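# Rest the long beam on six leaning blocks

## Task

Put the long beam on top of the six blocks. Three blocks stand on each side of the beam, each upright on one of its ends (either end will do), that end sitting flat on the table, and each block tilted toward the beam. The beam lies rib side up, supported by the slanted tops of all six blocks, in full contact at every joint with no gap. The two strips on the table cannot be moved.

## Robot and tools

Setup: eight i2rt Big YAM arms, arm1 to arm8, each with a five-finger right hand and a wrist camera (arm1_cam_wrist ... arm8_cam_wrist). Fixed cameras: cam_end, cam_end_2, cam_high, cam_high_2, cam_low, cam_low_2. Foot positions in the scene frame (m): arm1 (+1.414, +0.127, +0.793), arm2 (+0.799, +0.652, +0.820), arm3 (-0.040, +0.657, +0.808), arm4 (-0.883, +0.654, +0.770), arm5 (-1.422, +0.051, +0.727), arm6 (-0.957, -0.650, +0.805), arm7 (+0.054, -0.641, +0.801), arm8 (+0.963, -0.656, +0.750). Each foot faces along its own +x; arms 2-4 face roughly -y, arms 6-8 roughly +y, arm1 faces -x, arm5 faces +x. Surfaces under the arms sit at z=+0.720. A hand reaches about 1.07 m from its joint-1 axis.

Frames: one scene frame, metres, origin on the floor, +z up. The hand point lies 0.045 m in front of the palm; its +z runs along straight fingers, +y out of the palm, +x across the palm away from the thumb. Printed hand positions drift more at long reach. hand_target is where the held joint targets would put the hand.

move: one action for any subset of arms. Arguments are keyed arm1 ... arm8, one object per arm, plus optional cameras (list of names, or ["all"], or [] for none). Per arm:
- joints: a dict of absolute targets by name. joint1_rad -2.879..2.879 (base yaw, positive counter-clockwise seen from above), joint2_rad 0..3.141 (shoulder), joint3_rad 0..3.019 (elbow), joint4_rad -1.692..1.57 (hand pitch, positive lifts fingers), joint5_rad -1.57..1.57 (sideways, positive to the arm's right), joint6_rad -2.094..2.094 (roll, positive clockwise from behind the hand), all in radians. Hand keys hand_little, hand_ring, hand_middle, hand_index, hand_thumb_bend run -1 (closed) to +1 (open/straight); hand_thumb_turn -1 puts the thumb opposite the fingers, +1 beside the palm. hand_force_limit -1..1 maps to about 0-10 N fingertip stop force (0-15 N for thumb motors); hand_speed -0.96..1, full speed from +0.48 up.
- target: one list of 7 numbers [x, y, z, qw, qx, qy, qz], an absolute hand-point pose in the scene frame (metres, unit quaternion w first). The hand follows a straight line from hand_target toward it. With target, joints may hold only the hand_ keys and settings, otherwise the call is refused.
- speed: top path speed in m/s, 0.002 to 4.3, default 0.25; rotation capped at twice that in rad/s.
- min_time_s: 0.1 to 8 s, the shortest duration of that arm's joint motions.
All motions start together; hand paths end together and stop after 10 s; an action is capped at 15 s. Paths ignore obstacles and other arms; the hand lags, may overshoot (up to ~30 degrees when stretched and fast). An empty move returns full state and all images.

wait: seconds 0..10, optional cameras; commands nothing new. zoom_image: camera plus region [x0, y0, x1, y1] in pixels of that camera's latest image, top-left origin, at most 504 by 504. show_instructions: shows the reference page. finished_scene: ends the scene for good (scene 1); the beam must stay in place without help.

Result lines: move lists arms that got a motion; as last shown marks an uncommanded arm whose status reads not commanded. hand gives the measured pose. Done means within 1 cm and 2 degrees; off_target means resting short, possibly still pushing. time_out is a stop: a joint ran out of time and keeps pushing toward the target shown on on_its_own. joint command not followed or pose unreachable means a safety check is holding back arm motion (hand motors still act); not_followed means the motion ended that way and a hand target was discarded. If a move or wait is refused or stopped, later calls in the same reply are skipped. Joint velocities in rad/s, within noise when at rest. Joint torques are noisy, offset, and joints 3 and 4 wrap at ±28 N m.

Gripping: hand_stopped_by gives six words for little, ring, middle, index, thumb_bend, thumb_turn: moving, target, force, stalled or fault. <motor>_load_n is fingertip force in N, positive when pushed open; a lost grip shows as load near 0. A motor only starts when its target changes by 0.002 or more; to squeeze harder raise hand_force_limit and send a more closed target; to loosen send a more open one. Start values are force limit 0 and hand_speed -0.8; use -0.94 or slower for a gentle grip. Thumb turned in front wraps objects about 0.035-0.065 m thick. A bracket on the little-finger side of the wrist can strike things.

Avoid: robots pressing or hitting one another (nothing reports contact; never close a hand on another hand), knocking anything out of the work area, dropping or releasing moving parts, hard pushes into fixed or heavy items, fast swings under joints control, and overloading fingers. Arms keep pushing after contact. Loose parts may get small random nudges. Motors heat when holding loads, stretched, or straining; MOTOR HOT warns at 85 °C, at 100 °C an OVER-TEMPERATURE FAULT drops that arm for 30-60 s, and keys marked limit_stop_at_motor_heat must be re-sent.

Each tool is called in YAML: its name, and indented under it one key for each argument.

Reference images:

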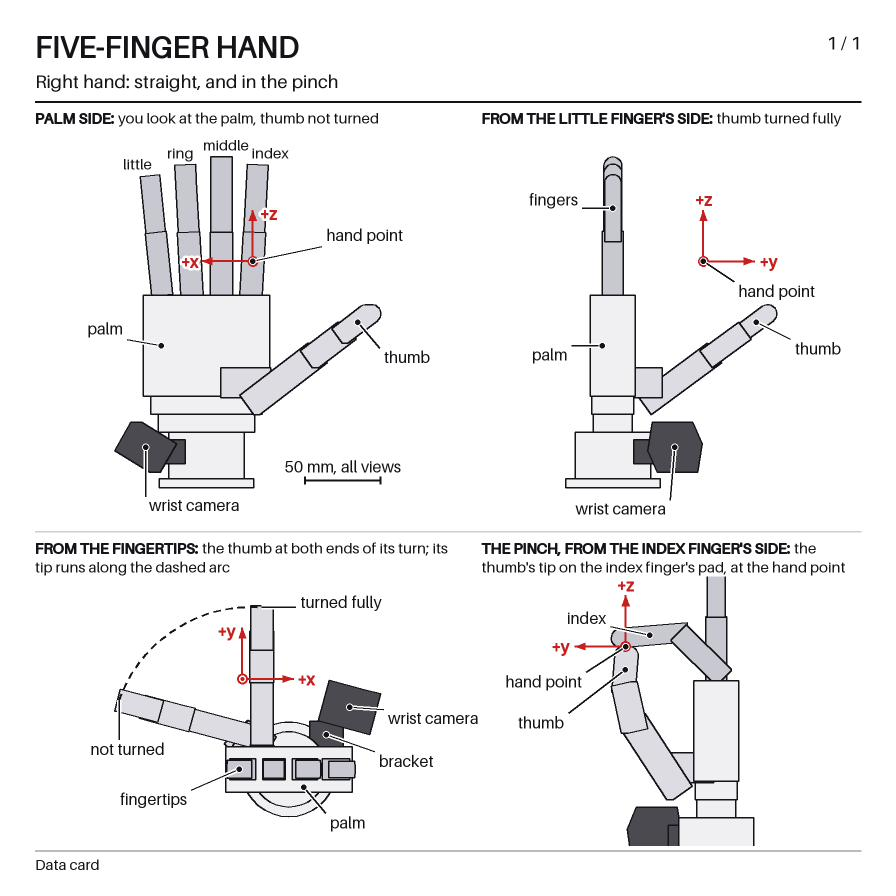

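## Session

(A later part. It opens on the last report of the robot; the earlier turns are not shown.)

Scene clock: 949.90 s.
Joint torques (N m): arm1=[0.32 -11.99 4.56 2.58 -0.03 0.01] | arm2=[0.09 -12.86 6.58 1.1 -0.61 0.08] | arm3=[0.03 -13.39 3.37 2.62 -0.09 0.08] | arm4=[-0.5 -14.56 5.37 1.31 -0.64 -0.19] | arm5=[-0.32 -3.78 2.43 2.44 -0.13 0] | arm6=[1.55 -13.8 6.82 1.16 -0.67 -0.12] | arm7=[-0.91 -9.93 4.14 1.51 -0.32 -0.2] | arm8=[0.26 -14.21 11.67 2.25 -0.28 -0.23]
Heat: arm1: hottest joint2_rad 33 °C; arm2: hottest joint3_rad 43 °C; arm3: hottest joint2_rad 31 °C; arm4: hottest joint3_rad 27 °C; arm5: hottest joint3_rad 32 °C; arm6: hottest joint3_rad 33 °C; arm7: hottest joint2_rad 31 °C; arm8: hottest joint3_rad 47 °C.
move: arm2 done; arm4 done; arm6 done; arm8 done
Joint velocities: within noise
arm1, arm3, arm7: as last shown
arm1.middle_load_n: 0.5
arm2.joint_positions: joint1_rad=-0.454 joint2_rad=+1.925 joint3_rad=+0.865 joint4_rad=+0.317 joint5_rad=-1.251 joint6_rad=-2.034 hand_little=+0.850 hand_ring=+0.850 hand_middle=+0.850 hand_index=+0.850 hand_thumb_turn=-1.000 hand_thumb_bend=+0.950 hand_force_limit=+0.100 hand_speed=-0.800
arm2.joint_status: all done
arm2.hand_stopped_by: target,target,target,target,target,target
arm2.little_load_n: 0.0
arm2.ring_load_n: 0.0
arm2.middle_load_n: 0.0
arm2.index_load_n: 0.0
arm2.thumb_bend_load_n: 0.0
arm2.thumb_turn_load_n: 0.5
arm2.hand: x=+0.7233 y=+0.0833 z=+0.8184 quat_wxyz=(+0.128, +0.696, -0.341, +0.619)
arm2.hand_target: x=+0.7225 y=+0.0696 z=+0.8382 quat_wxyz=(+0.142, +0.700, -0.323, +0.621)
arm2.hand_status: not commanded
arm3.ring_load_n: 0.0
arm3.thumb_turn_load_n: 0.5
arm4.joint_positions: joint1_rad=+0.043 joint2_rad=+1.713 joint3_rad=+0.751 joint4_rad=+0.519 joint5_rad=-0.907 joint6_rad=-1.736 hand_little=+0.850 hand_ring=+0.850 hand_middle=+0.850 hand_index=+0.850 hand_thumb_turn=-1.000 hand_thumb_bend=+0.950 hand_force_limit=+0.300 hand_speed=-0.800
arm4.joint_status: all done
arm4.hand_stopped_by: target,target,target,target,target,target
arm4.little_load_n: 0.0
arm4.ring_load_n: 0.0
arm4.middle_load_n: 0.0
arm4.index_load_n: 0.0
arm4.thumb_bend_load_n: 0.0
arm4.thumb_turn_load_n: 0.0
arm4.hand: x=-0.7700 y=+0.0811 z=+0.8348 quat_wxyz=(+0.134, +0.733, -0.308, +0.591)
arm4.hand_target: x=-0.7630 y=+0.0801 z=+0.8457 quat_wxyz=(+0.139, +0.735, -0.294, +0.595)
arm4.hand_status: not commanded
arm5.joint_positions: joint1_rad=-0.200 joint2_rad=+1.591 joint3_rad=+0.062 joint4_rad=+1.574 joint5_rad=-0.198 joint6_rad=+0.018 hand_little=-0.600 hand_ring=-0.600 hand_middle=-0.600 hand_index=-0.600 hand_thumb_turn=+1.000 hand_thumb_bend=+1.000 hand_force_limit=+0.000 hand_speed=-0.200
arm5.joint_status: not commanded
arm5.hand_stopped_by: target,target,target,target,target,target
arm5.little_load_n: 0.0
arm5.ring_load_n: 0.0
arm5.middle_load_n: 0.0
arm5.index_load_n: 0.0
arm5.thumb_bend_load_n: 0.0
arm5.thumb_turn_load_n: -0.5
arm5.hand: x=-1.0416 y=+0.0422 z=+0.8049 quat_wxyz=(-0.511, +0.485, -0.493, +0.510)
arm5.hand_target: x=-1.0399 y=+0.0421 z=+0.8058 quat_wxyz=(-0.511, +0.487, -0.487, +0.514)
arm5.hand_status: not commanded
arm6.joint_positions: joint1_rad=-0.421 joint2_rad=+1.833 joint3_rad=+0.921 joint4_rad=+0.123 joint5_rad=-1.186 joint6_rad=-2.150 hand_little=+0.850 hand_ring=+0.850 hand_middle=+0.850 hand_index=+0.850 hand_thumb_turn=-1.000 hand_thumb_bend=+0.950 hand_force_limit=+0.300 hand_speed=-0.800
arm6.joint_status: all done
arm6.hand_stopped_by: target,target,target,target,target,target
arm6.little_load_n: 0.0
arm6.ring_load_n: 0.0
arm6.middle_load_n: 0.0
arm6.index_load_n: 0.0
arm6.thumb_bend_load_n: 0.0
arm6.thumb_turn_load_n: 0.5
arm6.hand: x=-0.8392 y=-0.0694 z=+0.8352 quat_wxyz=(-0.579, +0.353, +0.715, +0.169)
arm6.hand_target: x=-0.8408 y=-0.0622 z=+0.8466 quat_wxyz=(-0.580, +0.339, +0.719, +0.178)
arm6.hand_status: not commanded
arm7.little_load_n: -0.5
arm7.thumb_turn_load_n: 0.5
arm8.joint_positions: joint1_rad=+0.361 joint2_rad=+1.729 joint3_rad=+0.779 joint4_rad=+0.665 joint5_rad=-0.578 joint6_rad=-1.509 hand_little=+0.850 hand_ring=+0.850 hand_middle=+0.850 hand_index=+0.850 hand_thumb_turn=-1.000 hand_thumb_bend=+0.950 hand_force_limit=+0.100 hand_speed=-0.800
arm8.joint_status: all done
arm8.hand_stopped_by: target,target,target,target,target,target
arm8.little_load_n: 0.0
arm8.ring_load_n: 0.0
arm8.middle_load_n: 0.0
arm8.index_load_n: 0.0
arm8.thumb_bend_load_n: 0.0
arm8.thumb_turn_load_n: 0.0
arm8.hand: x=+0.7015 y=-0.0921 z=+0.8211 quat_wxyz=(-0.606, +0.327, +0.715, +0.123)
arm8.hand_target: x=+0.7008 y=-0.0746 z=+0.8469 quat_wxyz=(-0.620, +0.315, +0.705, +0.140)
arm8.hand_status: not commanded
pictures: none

move:
  arm2: {"target": [0.7225, 0.145, 0.868, 0.131, 0.699, -0.329, 0.622], "speed": 0.05}
  cameras: ["cam_end", "cam_end_2", "arm2_cam_wrist", "cam_low_2", "arm4_cam_wrist", "arm6_cam_wrist"]

Scene clock: 954.93 s.
Joint torques (N m): arm1=[0.21 -11.87 4.56 2.65 -0.01 0.01] | arm2=[-1.08 -9.99 4.64 0.75 -0.65 -0.03] | arm3=[0.03 -13.51 3.38 2.63 -0.1 0.08] | arm4=[-0.97 -11.16 5.05 0.87 -0.53 -0.16] | arm5=[-0.15 -4.01 2.45 2.45 -0.14 0] | arm6=[0.26 -11.22 5.94 1.43 -0.68 -0.12] | arm7=[-0.85 -9.76 4.16 1.43 -0.34 -0.21] | arm8=[1.73 -11.05 8.47 1.66 -0.09 -0.15]
Heat: arm1: hottest joint2_rad 32 °C; arm2: hottest joint3_rad 42 °C; arm3: hottest joint2_rad 30 °C; arm4: hottest joint3_rad 27 °C; arm5: hottest joint3_rad 32 °C; arm6: hottest joint3_rad 33 °C; arm7: hottest joint2_rad 30 °C; arm8: hottest joint3_rad 47 °C.
move: arm2 done
Joint velocities: within noise
arm1.joint_positions: joint1_rad=+0.216 joint2_rad=+2.030 joint3_rad=+0.648 joint4_rad=+1.384 joint5_rad=+0.253 joint6_rad=-0.077 hand_little=-0.600 hand_ring=-0.600 hand_middle=-0.600 hand_index=-0.600 hand_thumb_turn=+1.000 hand_thumb_bend=+1.000 hand_force_limit=+0.000 hand_speed=+0.300
arm1.joint_status: not commanded
arm1.hand_stopped_by: target,target,target,target,target,target
arm1.little_load_n: 0.0
arm1.ring_load_n: 0.0
arm1.middle_load_n: 0.0
arm1.index_load_n: 0.0
arm1.thumb_bend_load_n: 0.0
arm1.thumb_turn_load_n: 0.0
arm1.hand: x=+0.8367 y=-0.0027 z=+0.7916 quat_wxyz=(+0.513, -0.483, -0.520, +0.484)
arm1.hand_target: x=+0.8321 y=-0.0030 z=+0.7960 quat_wxyz=(+0.517, -0.479, -0.512, +0.490)
arm1.hand_status: not commanded
arm2.joint_positions: joint1_rad=-0.508 joint2_rad=+1.723 joint3_rad=+0.714 joint4_rad=+0.195 joint5_rad=-1.302 joint6_rad=-2.108 hand_little=+0.850 hand_ring=+0.850 hand_middle=+0.850 hand_index=+0.850 hand_thumb_turn=-1.000 hand_thumb_bend=+0.950 hand_force_limit=+0.100 hand_speed=-0.800
arm2.joint_status: not commanded
arm2.hand_stopped_by: target,target,target,target,target,target
arm2.little_load_n: 0.0
arm2.ring_load_n: -0.5
arm2.middle_load_n: 0.0
arm2.index_load_n: 0.0
arm2.thumb_bend_load_n: 0.0
arm2.thumb_turn_load_n: 0.0
arm2.hand: x=+0.7283 y=+0.1446 z=+0.8597 quat_wxyz=(+0.129, +0.689, -0.340, +0.627)
arm2.hand_target: x=+0.7231 y=+0.1448 z=+0.8678 quat_wxyz=(+0.139, +0.690, -0.336, +0.626)
arm2.hand_status: done (0.010 m and 1.8 deg from the pose sent, 0.045 m and 0.0 deg at the start; a joint's target at an end of its range on 38 of 40 steps)
arm3, arm4, arm5, arm6, arm7, arm8: as last shown
arm3.ring_load_n: -0.5
arm4.ring_load_n: 0.5
arm6.ring_load_n: -0.5
arm7.index_load_n: 0.5
arm7.thumb_turn_load_n: 0.5
arm8.index_load_n: 0.0
pictures: arm2_cam_wrist, arm4_cam_wrist, arm6_cam_wrist, cam_end, cam_end_2, cam_low_2
arm2_cam_wrist: T_world_to_cam=[[-0.58404, -0.81169, -0.00716, 0.55176], [-0.55958, 0.409, -0.72082, 0.96519], [0.58801, -0.41698, -0.69308, 0.33997]] pos_world=[0.66245, 0.19486, 0.93531]
arm4_cam_wrist: T_world_to_cam=[[-0.51169, -0.8537, 0.0968, -0.34298], [-0.65131, 0.31195, -0.69172, 0.05378], [0.56032, -0.417, -0.71565, 1.23788]] pos_world=[-0.83408, 0.20661, 0.95629]
arm6_cam_wrist: T_world_to_cam=[[0.65924, 0.74546, 0.09842, 0.57961], [0.58509, -0.42635, -0.68985, 1.03426], [-0.4723, 0.51236, -0.71723, 0.40616]] pos_world=[-0.79541, -0.19922, 0.94776]

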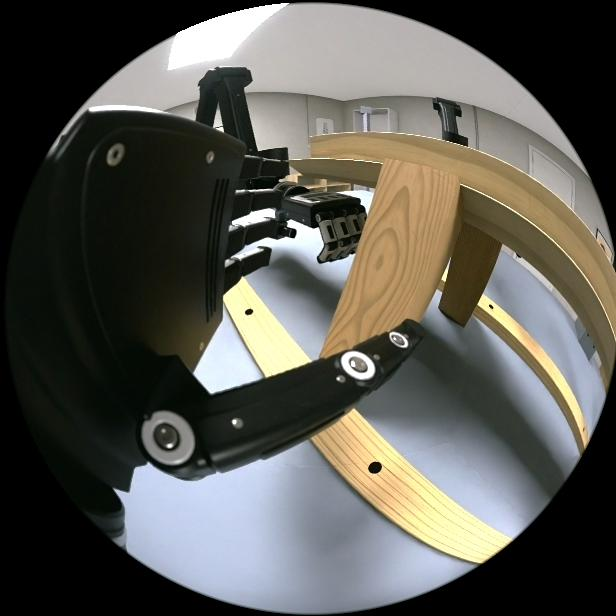

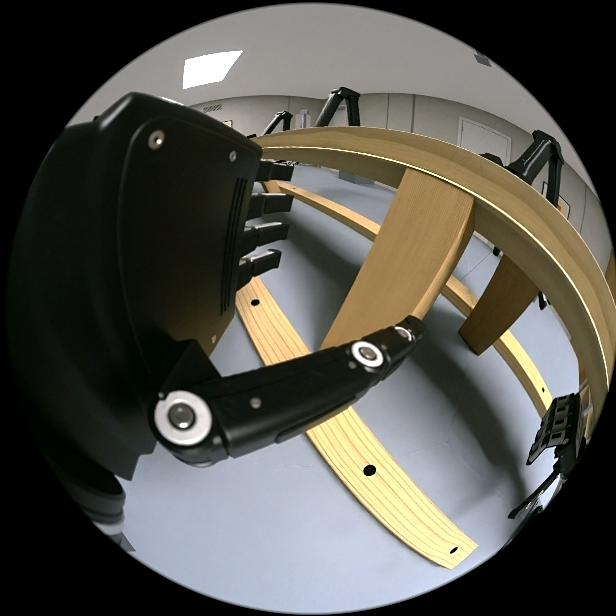

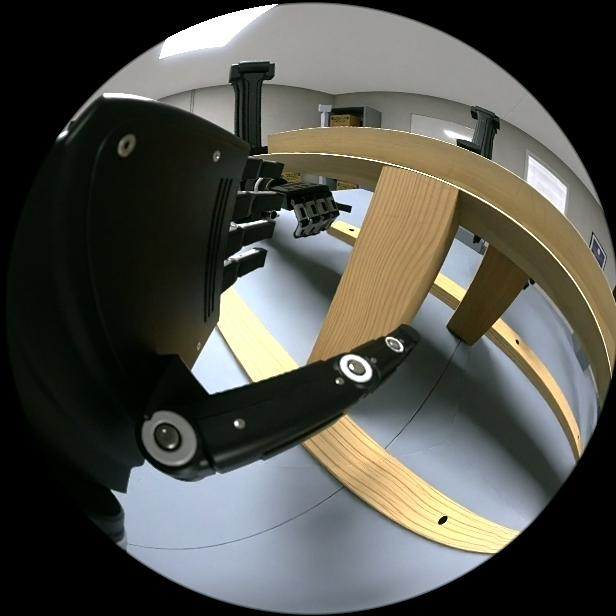

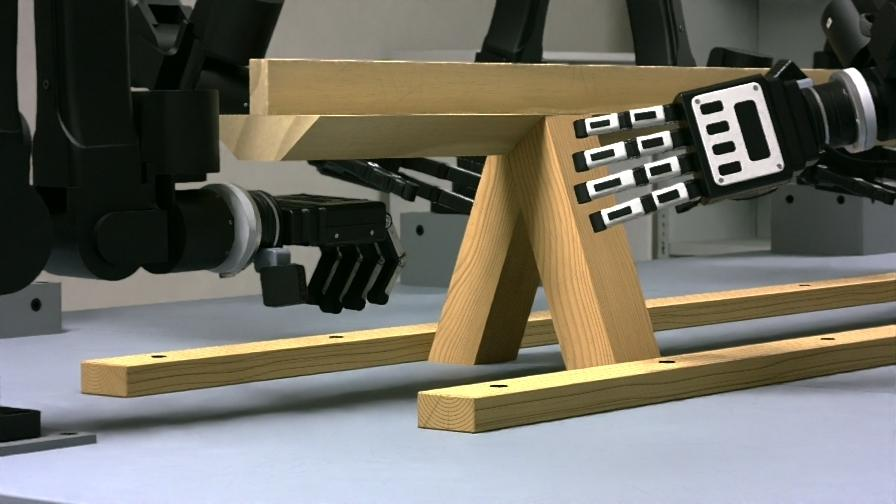

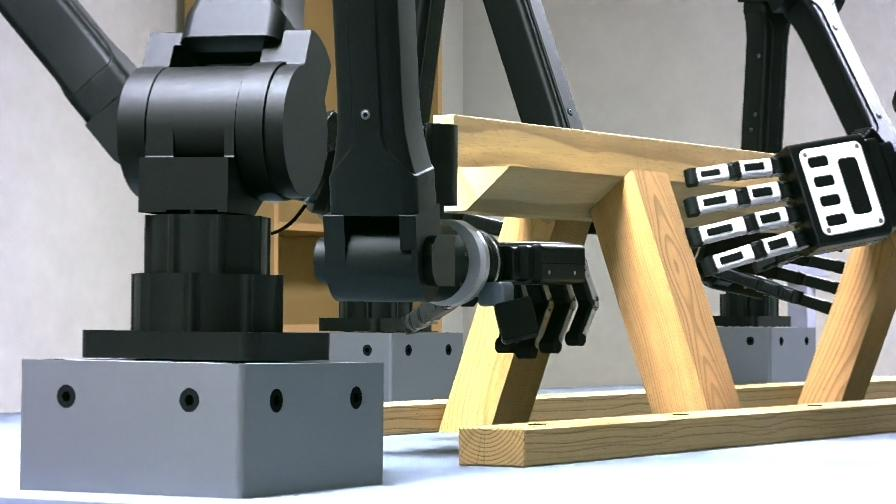

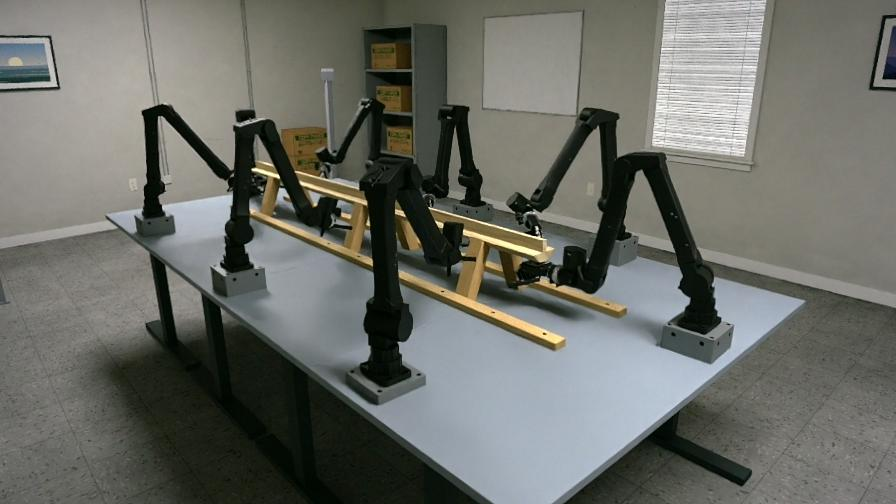

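zoom_image:
  camera: "cam_end"
  region: [450, 90, 630, 190]

zoom_image:
  camera: "cam_end"
  region: [420, 280, 700, 400]

zoom_image:
  camera: "arm6_cam_wrist"
  region: [340, 140, 500, 240]

zoom_image:
  camera: "arm4_cam_wrist"
  region: [360, 140, 520, 240]

zoom_image:
  camera: "arm2_cam_wrist"
  region: [340, 130, 520, 240]

zoom_image:
  camera: "cam_end_2"
  region: [440, 140, 740, 280]

Scaled by 2.800 from the camera's image (finer frame: 1280x720).

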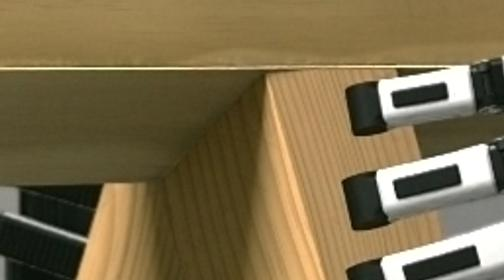

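Scaled by 1.800 from the camera's image (finer frame: 1280x720).

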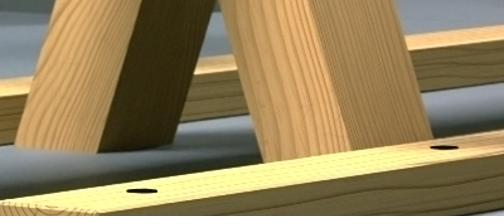

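Scaled by 3.150 from the camera's image (finer frame: 880x880).

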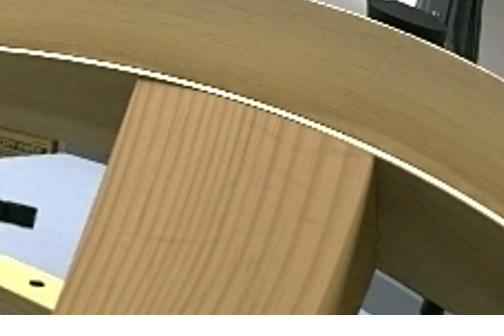

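Scaled by 3.150 from the camera's image (finer frame: 880x880).

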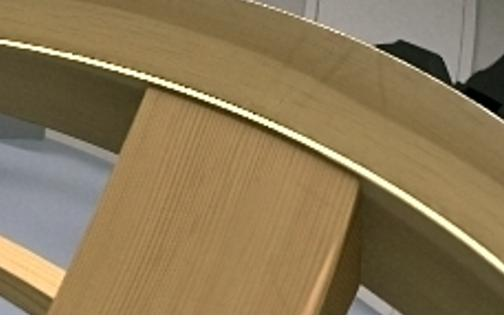

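Scaled by 2.800 from the camera's image (finer frame: 880x880).

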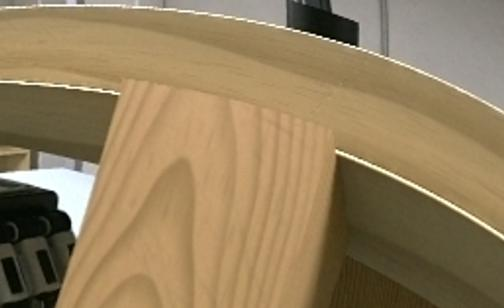

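Scaled by 1.680 from the camera's image (finer frame: 1280x720).

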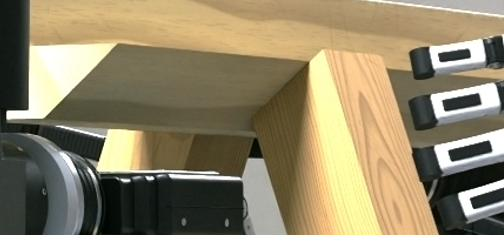

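move:
  arm2: {"target": [0.7225, 0.200, 0.888, 0.139, 0.690, -0.336, 0.626], "speed": 0.1}
  arm8: {"target": [0.7055, -0.19, 0.894, 0.620, -0.315, -0.705, -0.140], "speed": 0.1}
  arm6: {"target": [-0.8475, -0.19, 0.886, 0.588, -0.359, -0.702, -0.179], "speed": 0.1}
  arm7: {"target": [-0.0243, -0.20, 0.848, 0.624, -0.337, -0.696, -0.108], "speed": 0.1}
  arm4: {"target": [-0.7696, 0.205, 0.894, 0.144, 0.731, -0.299, 0.596], "speed": 0.1}
  arm3: {"target": [0.1023, 0.22, 0.85, 0.133, 0.664, -0.355, 0.645], "speed": 0.1}
  cameras: ["all"]

Scene clock: 959.00 s.
Joint torques (N m): arm1=[0.21 -11.99 4.48 2.58 -0.01 0] | arm2=[-1.61 -7.59 4.85 0.61 -0.65 -0.03] | arm3=[0.62 -11.16 3.37 1.85 -0.1 0.01] | arm4=[-1.38 -8.06 5.46 0.91 -0.53 -0.09] | arm5=[-0.09 -3.78 2.43 2.4 -0.12 0] | arm6=[0.21 -9.17 6.01 0.76 -0.69 -0.11] | arm7=[-1.26 -7.47 4.52 1.07 -0.35 -0.19] | arm8=[1.79 -9.05 8.99 1.68 -0.06 -0.15]
Heat: arm1: hottest joint2_rad 32 °C; arm2: hottest joint3_rad 42 °C; arm3: hottest joint2_rad 30 °C; arm4: hottest joint3_rad 27 °C; arm5: hottest joint3_rad 31 °C; arm6: hottest joint3_rad 33 °C; arm7: hottest joint2_rad 30 °C; arm8: hottest joint3_rad 47 °C.
move: arm2 off_target; arm3 done; arm4 done; arm6 off_target; arm7 done; arm8 done
Joint velocities: within noise
arm1, arm5: as last shown
arm2.joint_positions: joint1_rad=-0.577 joint2_rad=+1.563 joint3_rad=+0.567 joint4_rad=+0.187 joint5_rad=-1.338 joint6_rad=-2.108 hand_little=+0.850 hand_ring=+0.850 hand_middle=+0.850 hand_index=+0.850 hand_thumb_turn=-1.000 hand_thumb_bend=+0.950 hand_force_limit=+0.100 hand_speed=-0.800
arm2.joint_status: not commanded
arm2.hand_stopped_by: target,target,target,target,target,target
arm2.little_load_n: 0.0
arm2.ring_load_n: 0.0
arm2.middle_load_n: 0.0
arm2.index_load_n: 0.0
arm2.thumb_bend_load_n: 0.0
arm2.thumb_turn_load_n: 0.5
arm2.hand: x=+0.7271 y=+0.1993 z=+0.8822 quat_wxyz=(+0.145, +0.674, -0.351, +0.634)
arm2.hand_target: x=+0.7230 y=+0.1996 z=+0.8880 quat_wxyz=(+0.153, +0.675, -0.348, +0.633)
arm2.hand_status: off_target (0.007 m and 2.8 deg from the pose sent, 0.062 m and 1.3 deg at the start; a joint's target at an end of its range on 38 of 38 steps)
arm3.joint_positions: joint1_rad=+0.131 joint2_rad=+1.686 joint3_rad=+0.316 joint4_rad=+1.169 joint5_rad=-0.760 joint6_rad=-1.414 hand_little=+0.800 hand_ring=+0.800 hand_middle=+0.800 hand_index=+0.800 hand_thumb_turn=-1.000 hand_thumb_bend=+0.950 hand_force_limit=-0.200 hand_speed=-0.800
arm3.joint_status: not commanded
arm3.hand_stopped_by: target,target,target,target,target,target
arm3.little_load_n: 0.0
arm3.ring_load_n: 0.0
arm3.middle_load_n: 0.0
arm3.index_load_n: 0.0
arm3.thumb_bend_load_n: 0.0
arm3.thumb_turn_load_n: 0.0
arm3.hand: x=+0.0965 y=+0.2197 z=+0.8429 quat_wxyz=(+0.133, +0.664, -0.362, +0.640)
arm3.hand_target: x=+0.1022 y=+0.2200 z=+0.8500 quat_wxyz=(+0.133, +0.664, -0.355, +0.645)
arm3.hand_status: done (0.009 m and 1.0 deg from the pose sent, 0.054 m and 0.1 deg at the start)
arm4.joint_positions: joint1_rad=+0.043 joint2_rad=+1.265 joint3_rad=+0.460 joint4_rad=+0.402 joint5_rad=-0.907 joint6_rad=-1.736 hand_little=+0.850 hand_ring=+0.850 hand_middle=+0.850 hand_index=+0.850 hand_thumb_turn=-1.000 hand_thumb_bend=+0.950 hand_force_limit=+0.300 hand_speed=-0.800
arm4.joint_status: not commanded
arm4.hand_stopped_by: target,target,target,target,target,target
arm4.little_load_n: 0.0
arm4.ring_load_n: 0.0
arm4.middle_load_n: 0.0
arm4.index_load_n: 0.0
arm4.thumb_bend_load_n: -0.5
arm4.thumb_turn_load_n: 0.0
arm4.hand: x=-0.7693 y=+0.2011 z=+0.8960 quat_wxyz=(+0.148, +0.731, -0.296, +0.597)
arm4.hand_target: x=-0.7696 y=+0.2050 z=+0.8939 quat_wxyz=(+0.144, +0.731, -0.299, +0.596)
arm4.hand_status: done (0.004 m and 0.6 deg from the pose sent, 0.060 m and 0.1 deg at the start)
arm6.joint_positions: joint1_rad=-0.534 joint2_rad=+1.497 joint3_rad=+0.600 joint4_rad=+0.102 joint5_rad=-1.260 joint6_rad=-2.150 hand_little=+0.850 hand_ring=+0.850 hand_middle=+0.850 hand_index=+0.850 hand_thumb_turn=-1.000 hand_thumb_bend=+0.950 hand_force_limit=+0.300 hand_speed=-0.800
arm6.joint_status: not commanded
arm6.hand_stopped_by: target,target,target,target,target,target
arm6.little_load_n: 0.0
arm6.ring_load_n: 0.0
arm6.middle_load_n: 0.0
arm6.index_load_n: 0.0
arm6.thumb_bend_load_n: 0.0
arm6.thumb_turn_load_n: 0.0
arm6.hand: x=-0.8526 y=-0.1884 z=+0.8817 quat_wxyz=(-0.595, +0.372, +0.688, +0.186)
arm6.hand_target: x=-0.8479 y=-0.1896 z=+0.8860 quat_wxyz=(-0.594, +0.371, +0.688, +0.192)
arm6.hand_status: off_target (0.007 m and 2.4 deg from the pose sent, 0.057 m and 0.1 deg at the start; a joint's target at an end of its range on 38 of 38 steps)
arm7.joint_positions: joint1_rad=-0.094 joint2_rad=+1.553 joint3_rad=+0.378 joint4_rad=+0.780 joint5_rad=-1.047 joint6_rad=-1.626 hand_little=+0.800 hand_ring=+0.800 hand_middle=+0.800 hand_index=+0.800 hand_thumb_turn=-1.000 hand_thumb_bend=+0.950 hand_force_limit=+0.000 hand_speed=-0.800
arm7.joint_status: not commanded
arm7.hand_stopped_by: target,target,target,target,target,target
arm7.little_load_n: 0.0
arm7.ring_load_n: 0.0
arm7.middle_load_n: 0.0
arm7.index_load_n: 0.0
arm7.thumb_bend_load_n: 0.0
arm7.thumb_turn_load_n: 0.0
arm7.hand: x=-0.0304 y=-0.2007 z=+0.8461 quat_wxyz=(-0.626, +0.337, +0.696, +0.101)
arm7.hand_target: x=-0.0243 y=-0.2000 z=+0.8480 quat_wxyz=(-0.624, +0.337, +0.696, +0.108)
arm7.hand_status: done (0.006 m and 0.9 deg from the pose sent, 0.063 m and 0.1 deg at the start)
arm8.joint_positions: joint1_rad=+0.438 joint2_rad=+1.360 joint3_rad=+0.557 joint4_rad=+0.594 joint5_rad=-0.488 joint6_rad=-1.492 hand_little=+0.850 hand_ring=+0.850 hand_middle=+0.850 hand_index=+0.850 hand_thumb_turn=-1.000 hand_thumb_bend=+0.950 hand_force_limit=+0.100 hand_speed=-0.800
arm8.joint_status: not commanded
arm8.hand_stopped_by: target,target,target,target,target,target
arm8.little_load_n: 0.0
arm8.ring_load_n: 0.0
arm8.middle_load_n: 0.0
arm8.index_load_n: 0.0
arm8.thumb_bend_load_n: 0.0
arm8.thumb_turn_load_n: 0.5
arm8.hand: x=+0.7099 y=-0.1838 z=+0.8964 quat_wxyz=(-0.621, +0.314, +0.703, +0.148)
arm8.hand_target: x=+0.7056 y=-0.1899 z=+0.8941 quat_wxyz=(-0.620, +0.315, +0.705, +0.140)
arm8.hand_status: done (0.008 m and 1.0 deg from the pose sent, 0.051 m and 1.0 deg at the start)
pictures: arm1_cam_wrist, arm2_cam_wrist, arm3_cam_wrist, arm4_cam_wrist, arm5_cam_wrist, arm6_cam_wrist, arm7_cam_wrist, arm8_cam_wrist, cam_end, cam_end_2, cam_high, cam_high_2, cam_low, cam_low_2
arm1_cam_wrist: T_world_to_cam=[[0.03693, 0.35504, -0.93412, 0.70315], [0.54248, -0.79216, -0.27964, -0.2369], [-0.83926, -0.49642, -0.22185, 0.99065]] pos_world=[0.93396, 0.05447, 0.81036]
arm2_cam_wrist: T_world_to_cam=[[-0.61944, -0.78502, -0.00637, 0.61533], [-0.52578, 0.42088, -0.7392, 0.94761], [0.58297, -0.45454, -0.67346, 0.37294]] pos_world=[0.66198, 0.25373, 0.95555]
arm3_cam_wrist: T_world_to_cam=[[-0.65747, -0.75311, -0.02366, 0.24913], [-0.44277, 0.41157, -0.7966, 0.62573], [0.60966, -0.51326, -0.60405, 0.67519]] pos_world=[0.02921, 0.27664, 0.9122]
arm4_cam_wrist: T_world_to_cam=[[-0.51161, -0.85274, 0.10531, -0.30815], [-0.65134, 0.30498, -0.69479, 0.05721], [0.56036, -0.42406, -0.71146, 1.27328]] pos_world=[-0.83388, 0.25973, 0.97808]
arm5_cam_wrist: T_world_to_cam=[[0.00275, -0.23411, -0.97221, 0.79221], [-0.45876, 0.86357, -0.20925, -0.34263], [0.88855, 0.44659, -0.10502, 1.10436]] pos_world=[-1.14065, -0.01185, 0.81448]
arm6_cam_wrist: T_world_to_cam=[[0.6862, 0.72242, 0.0851, 0.65055], [0.55311, -0.44222, -0.70605, 1.0096], [-0.47243, 0.53156, -0.70303, 0.43211]] pos_world=[-0.80069, -0.2532, 0.96126]
arm7_cam_wrist: T_world_to_cam=[[0.61643, 0.7865, -0.03783, 0.20807], [0.52717, -0.44791, -0.72212, 0.53555], [-0.58489, 0.4252, -0.69073, 0.76865]] pos_world=[0.03898, -0.25059, 0.92553]
arm8_cam_wrist: T_world_to_cam=[[0.58608, 0.80915, 0.04233, -0.30061], [0.53212, -0.34497, -0.77321, 0.25883], [-0.61103, 0.47569, -0.63274, 1.2065]] pos_world=[0.77567, -0.2414, 0.97625]

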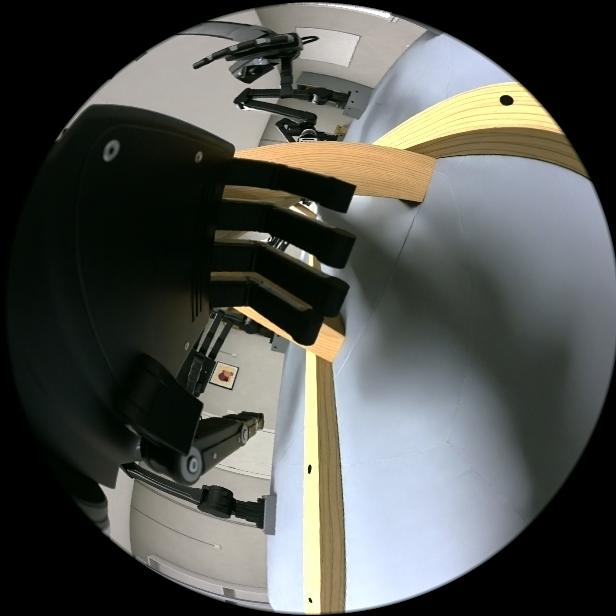

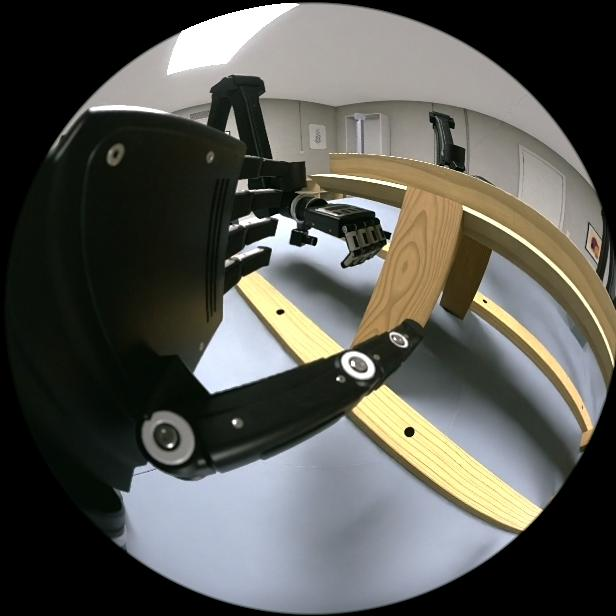

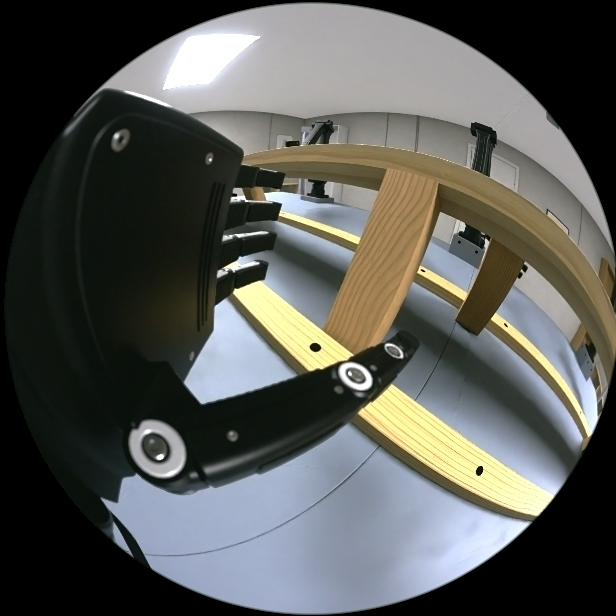

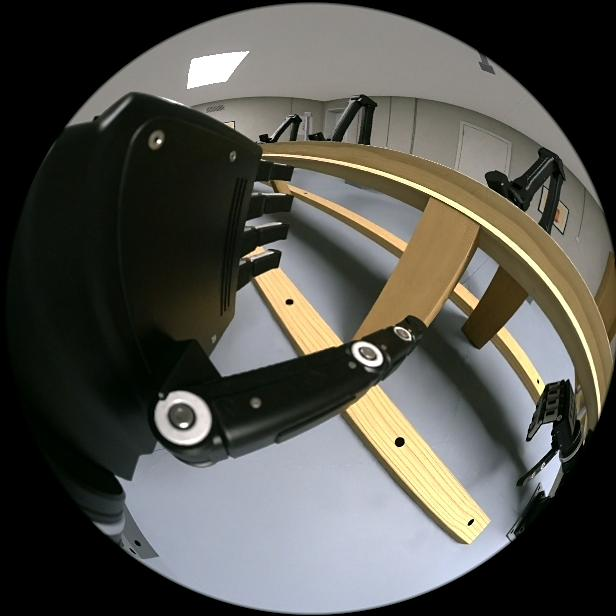

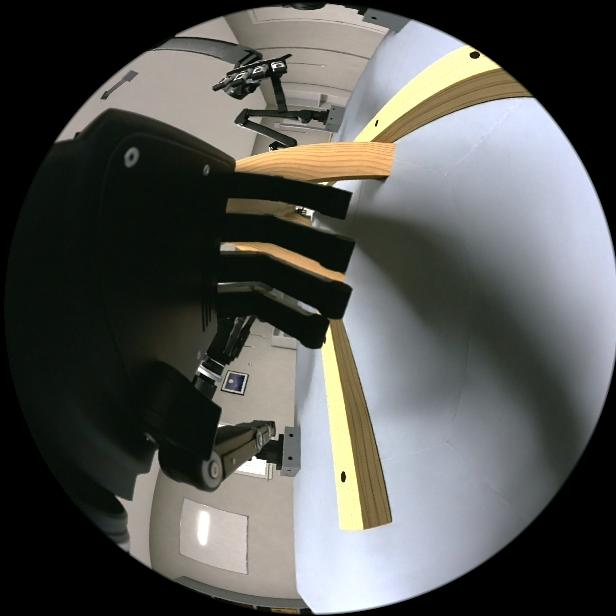

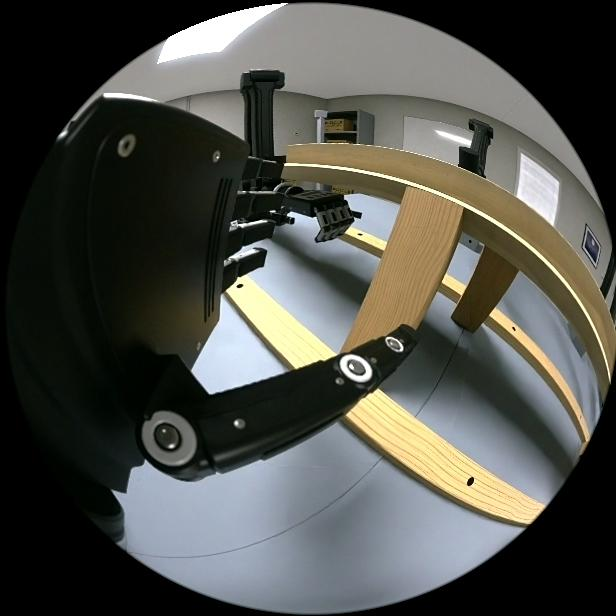

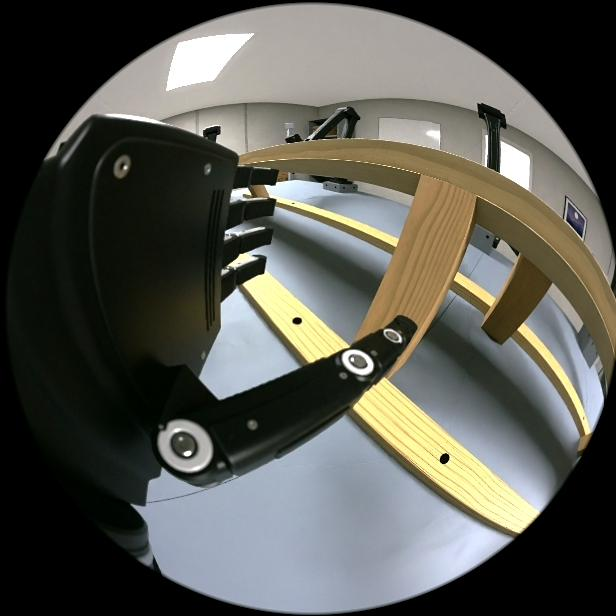

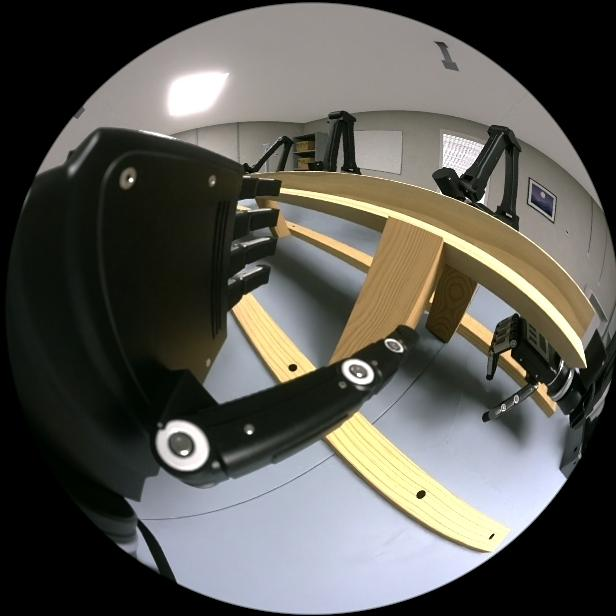

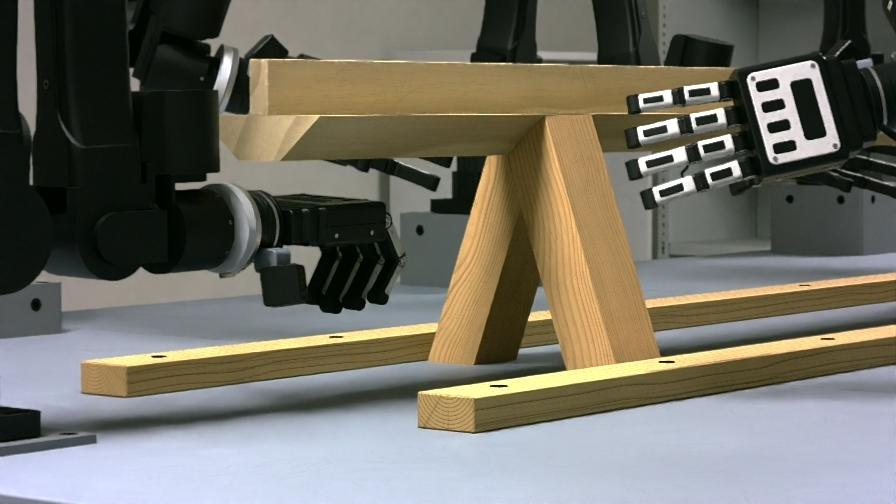

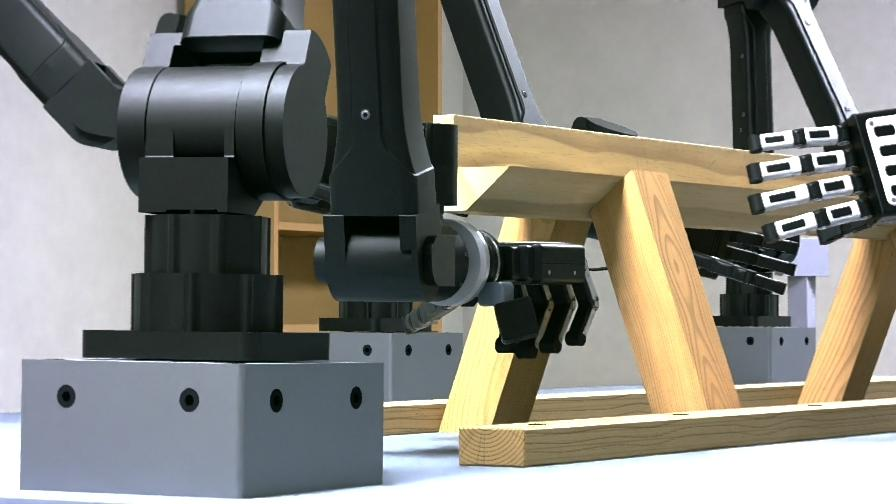

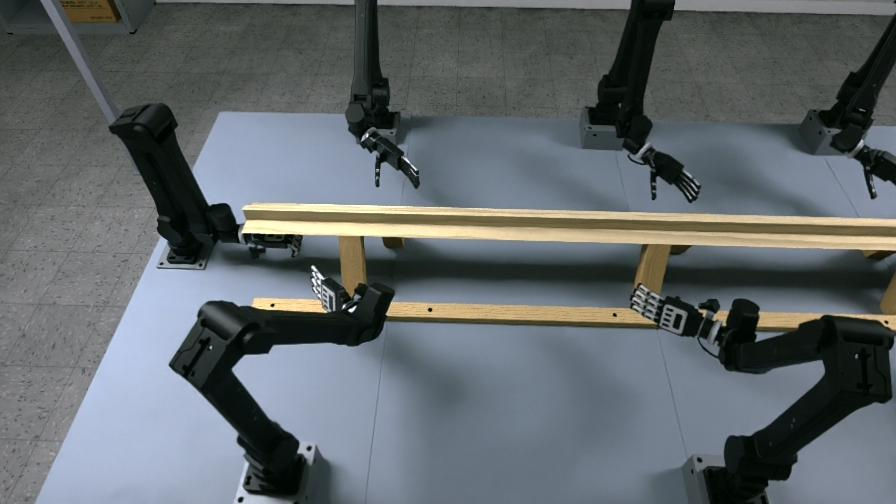

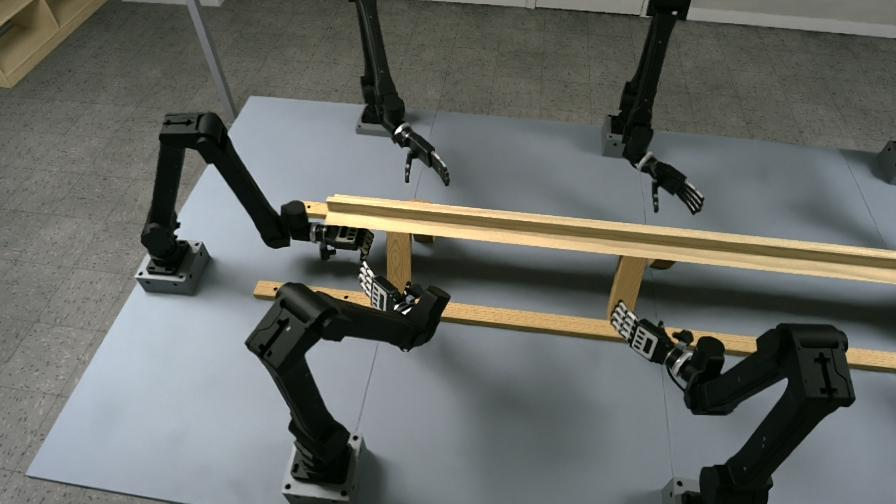

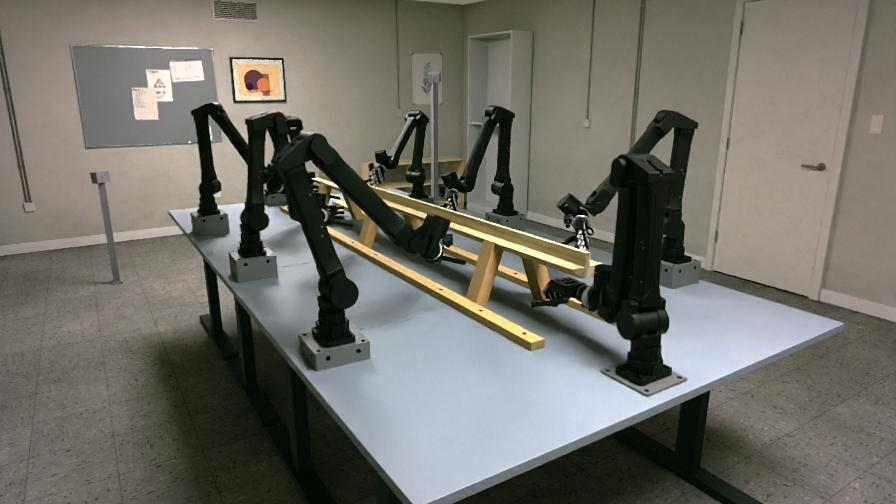

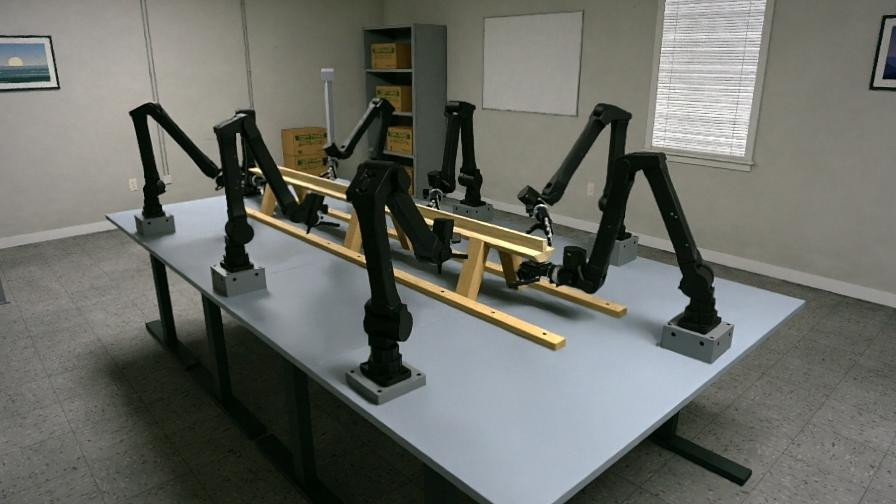

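zoom_image:
  camera: "arm2_cam_wrist"
  region: [370, 160, 530, 260]

zoom_image:
  camera: "arm3_cam_wrist"
  region: [340, 140, 500, 240]

zoom_image:
  camera: "arm4_cam_wrist"
  region: [380, 170, 540, 270]

zoom_image:
  camera: "arm6_cam_wrist"
  region: [360, 160, 520, 260]

zoom_image:
  camera: "arm7_cam_wrist"
  region: [370, 150, 530, 250]

zoom_image:
  camera: "arm8_cam_wrist"
  region: [340, 190, 500, 290]

zoom_image:
  camera: "cam_end"
  region: [470, 100, 640, 190]

zoom_image:
  camera: "cam_end_2"
  region: [560, 150, 730, 240]

Scaled by 3.150 from the camera's image (finer frame: 880x880).

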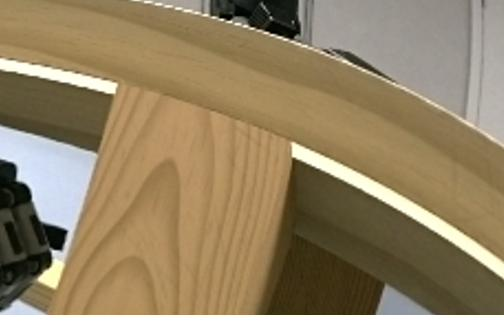

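Scaled by 3.150 from the camera's image (finer frame: 880x880).

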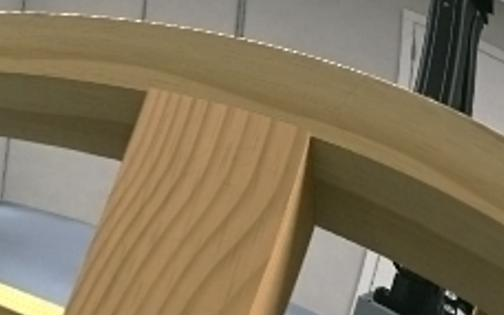

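Scaled by 3.150 from the camera's image (finer frame: 880x880).

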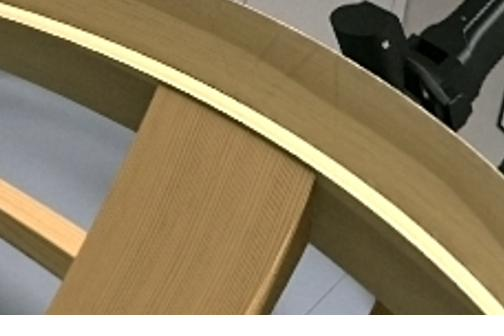

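Scaled by 3.150 from the camera's image (finer frame: 880x880).

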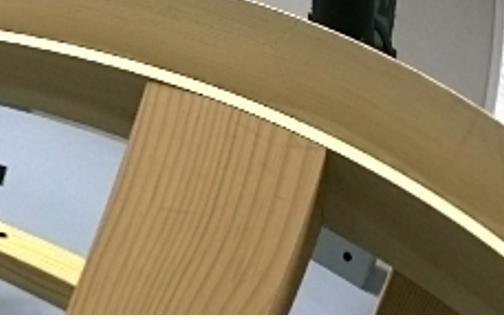

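Scaled by 3.150 from the camera's image (finer frame: 880x880).

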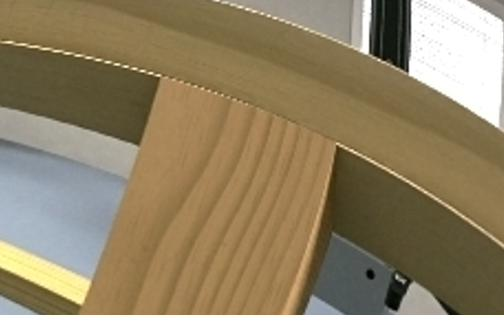

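Scaled by 3.150 from the camera's image (finer frame: 880x880).

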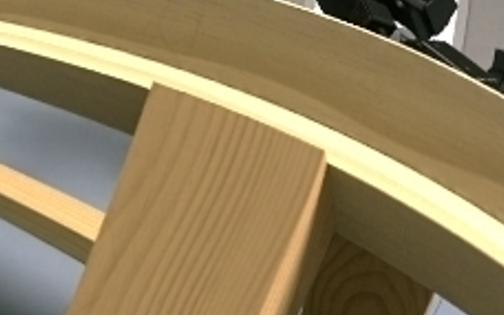

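Scaled by 2.965 from the camera's image (finer frame: 1280x720).

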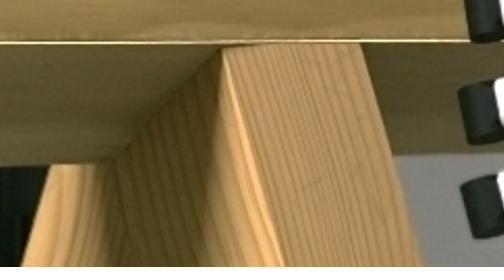

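Scaled by 2.965 from the camera's image (finer frame: 1280x720).

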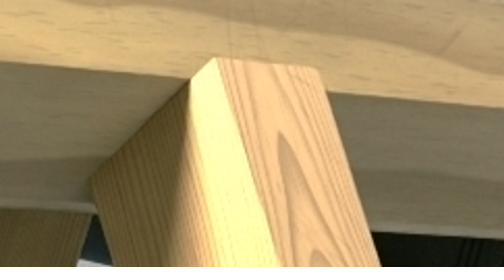

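zoom_image:
  camera: "arm8_cam_wrist"
  region: [370, 200, 460, 260]

zoom_image:
  camera: "arm2_cam_wrist"
  region: [390, 170, 480, 230]

zoom_image:
  camera: "arm3_cam_wrist"
  region: [370, 150, 460, 210]

zoom_image:
  camera: "arm7_cam_wrist"
  region: [405, 160, 495, 220]

zoom_image:
  camera: "arm6_cam_wrist"
  region: [390, 170, 480, 230]

zoom_image:
  camera: "arm4_cam_wrist"
  region: [415, 180, 505, 240]

Scaled by 5.600 from the camera's image (finer frame: 880x880).

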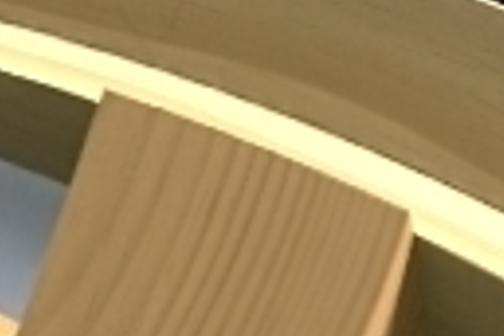

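Scaled by 5.600 from the camera's image (finer frame: 880x880).

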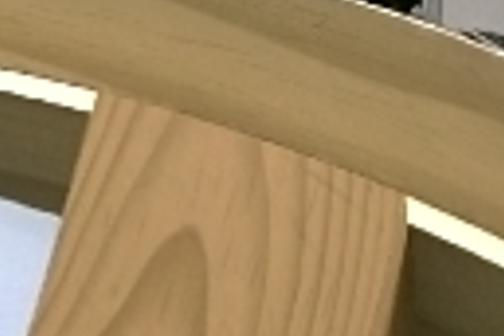

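Scaled by 5.600 from the camera's image (finer frame: 880x880).

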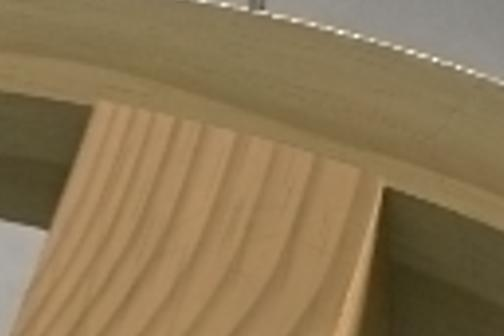

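Scaled by 5.600 from the camera's image (finer frame: 880x880).

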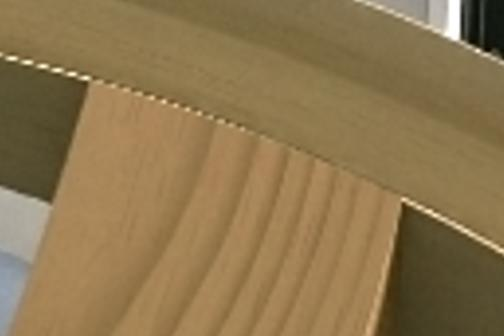

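Scaled by 5.600 from the camera's image (finer frame: 880x880).

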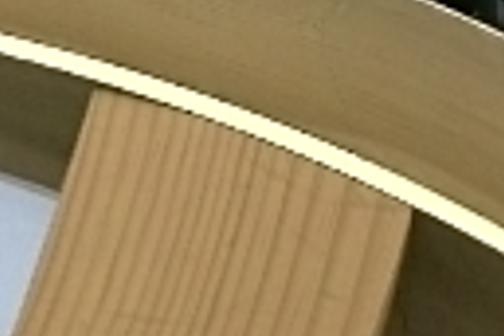

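Scaled by 5.600 from the camera's image (finer frame: 880x880).

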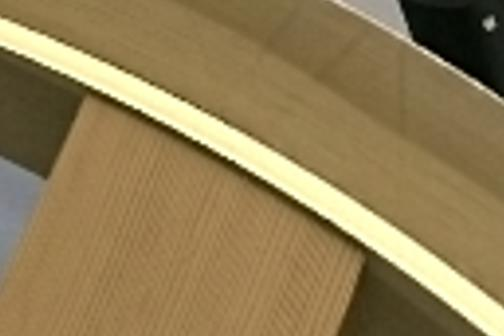

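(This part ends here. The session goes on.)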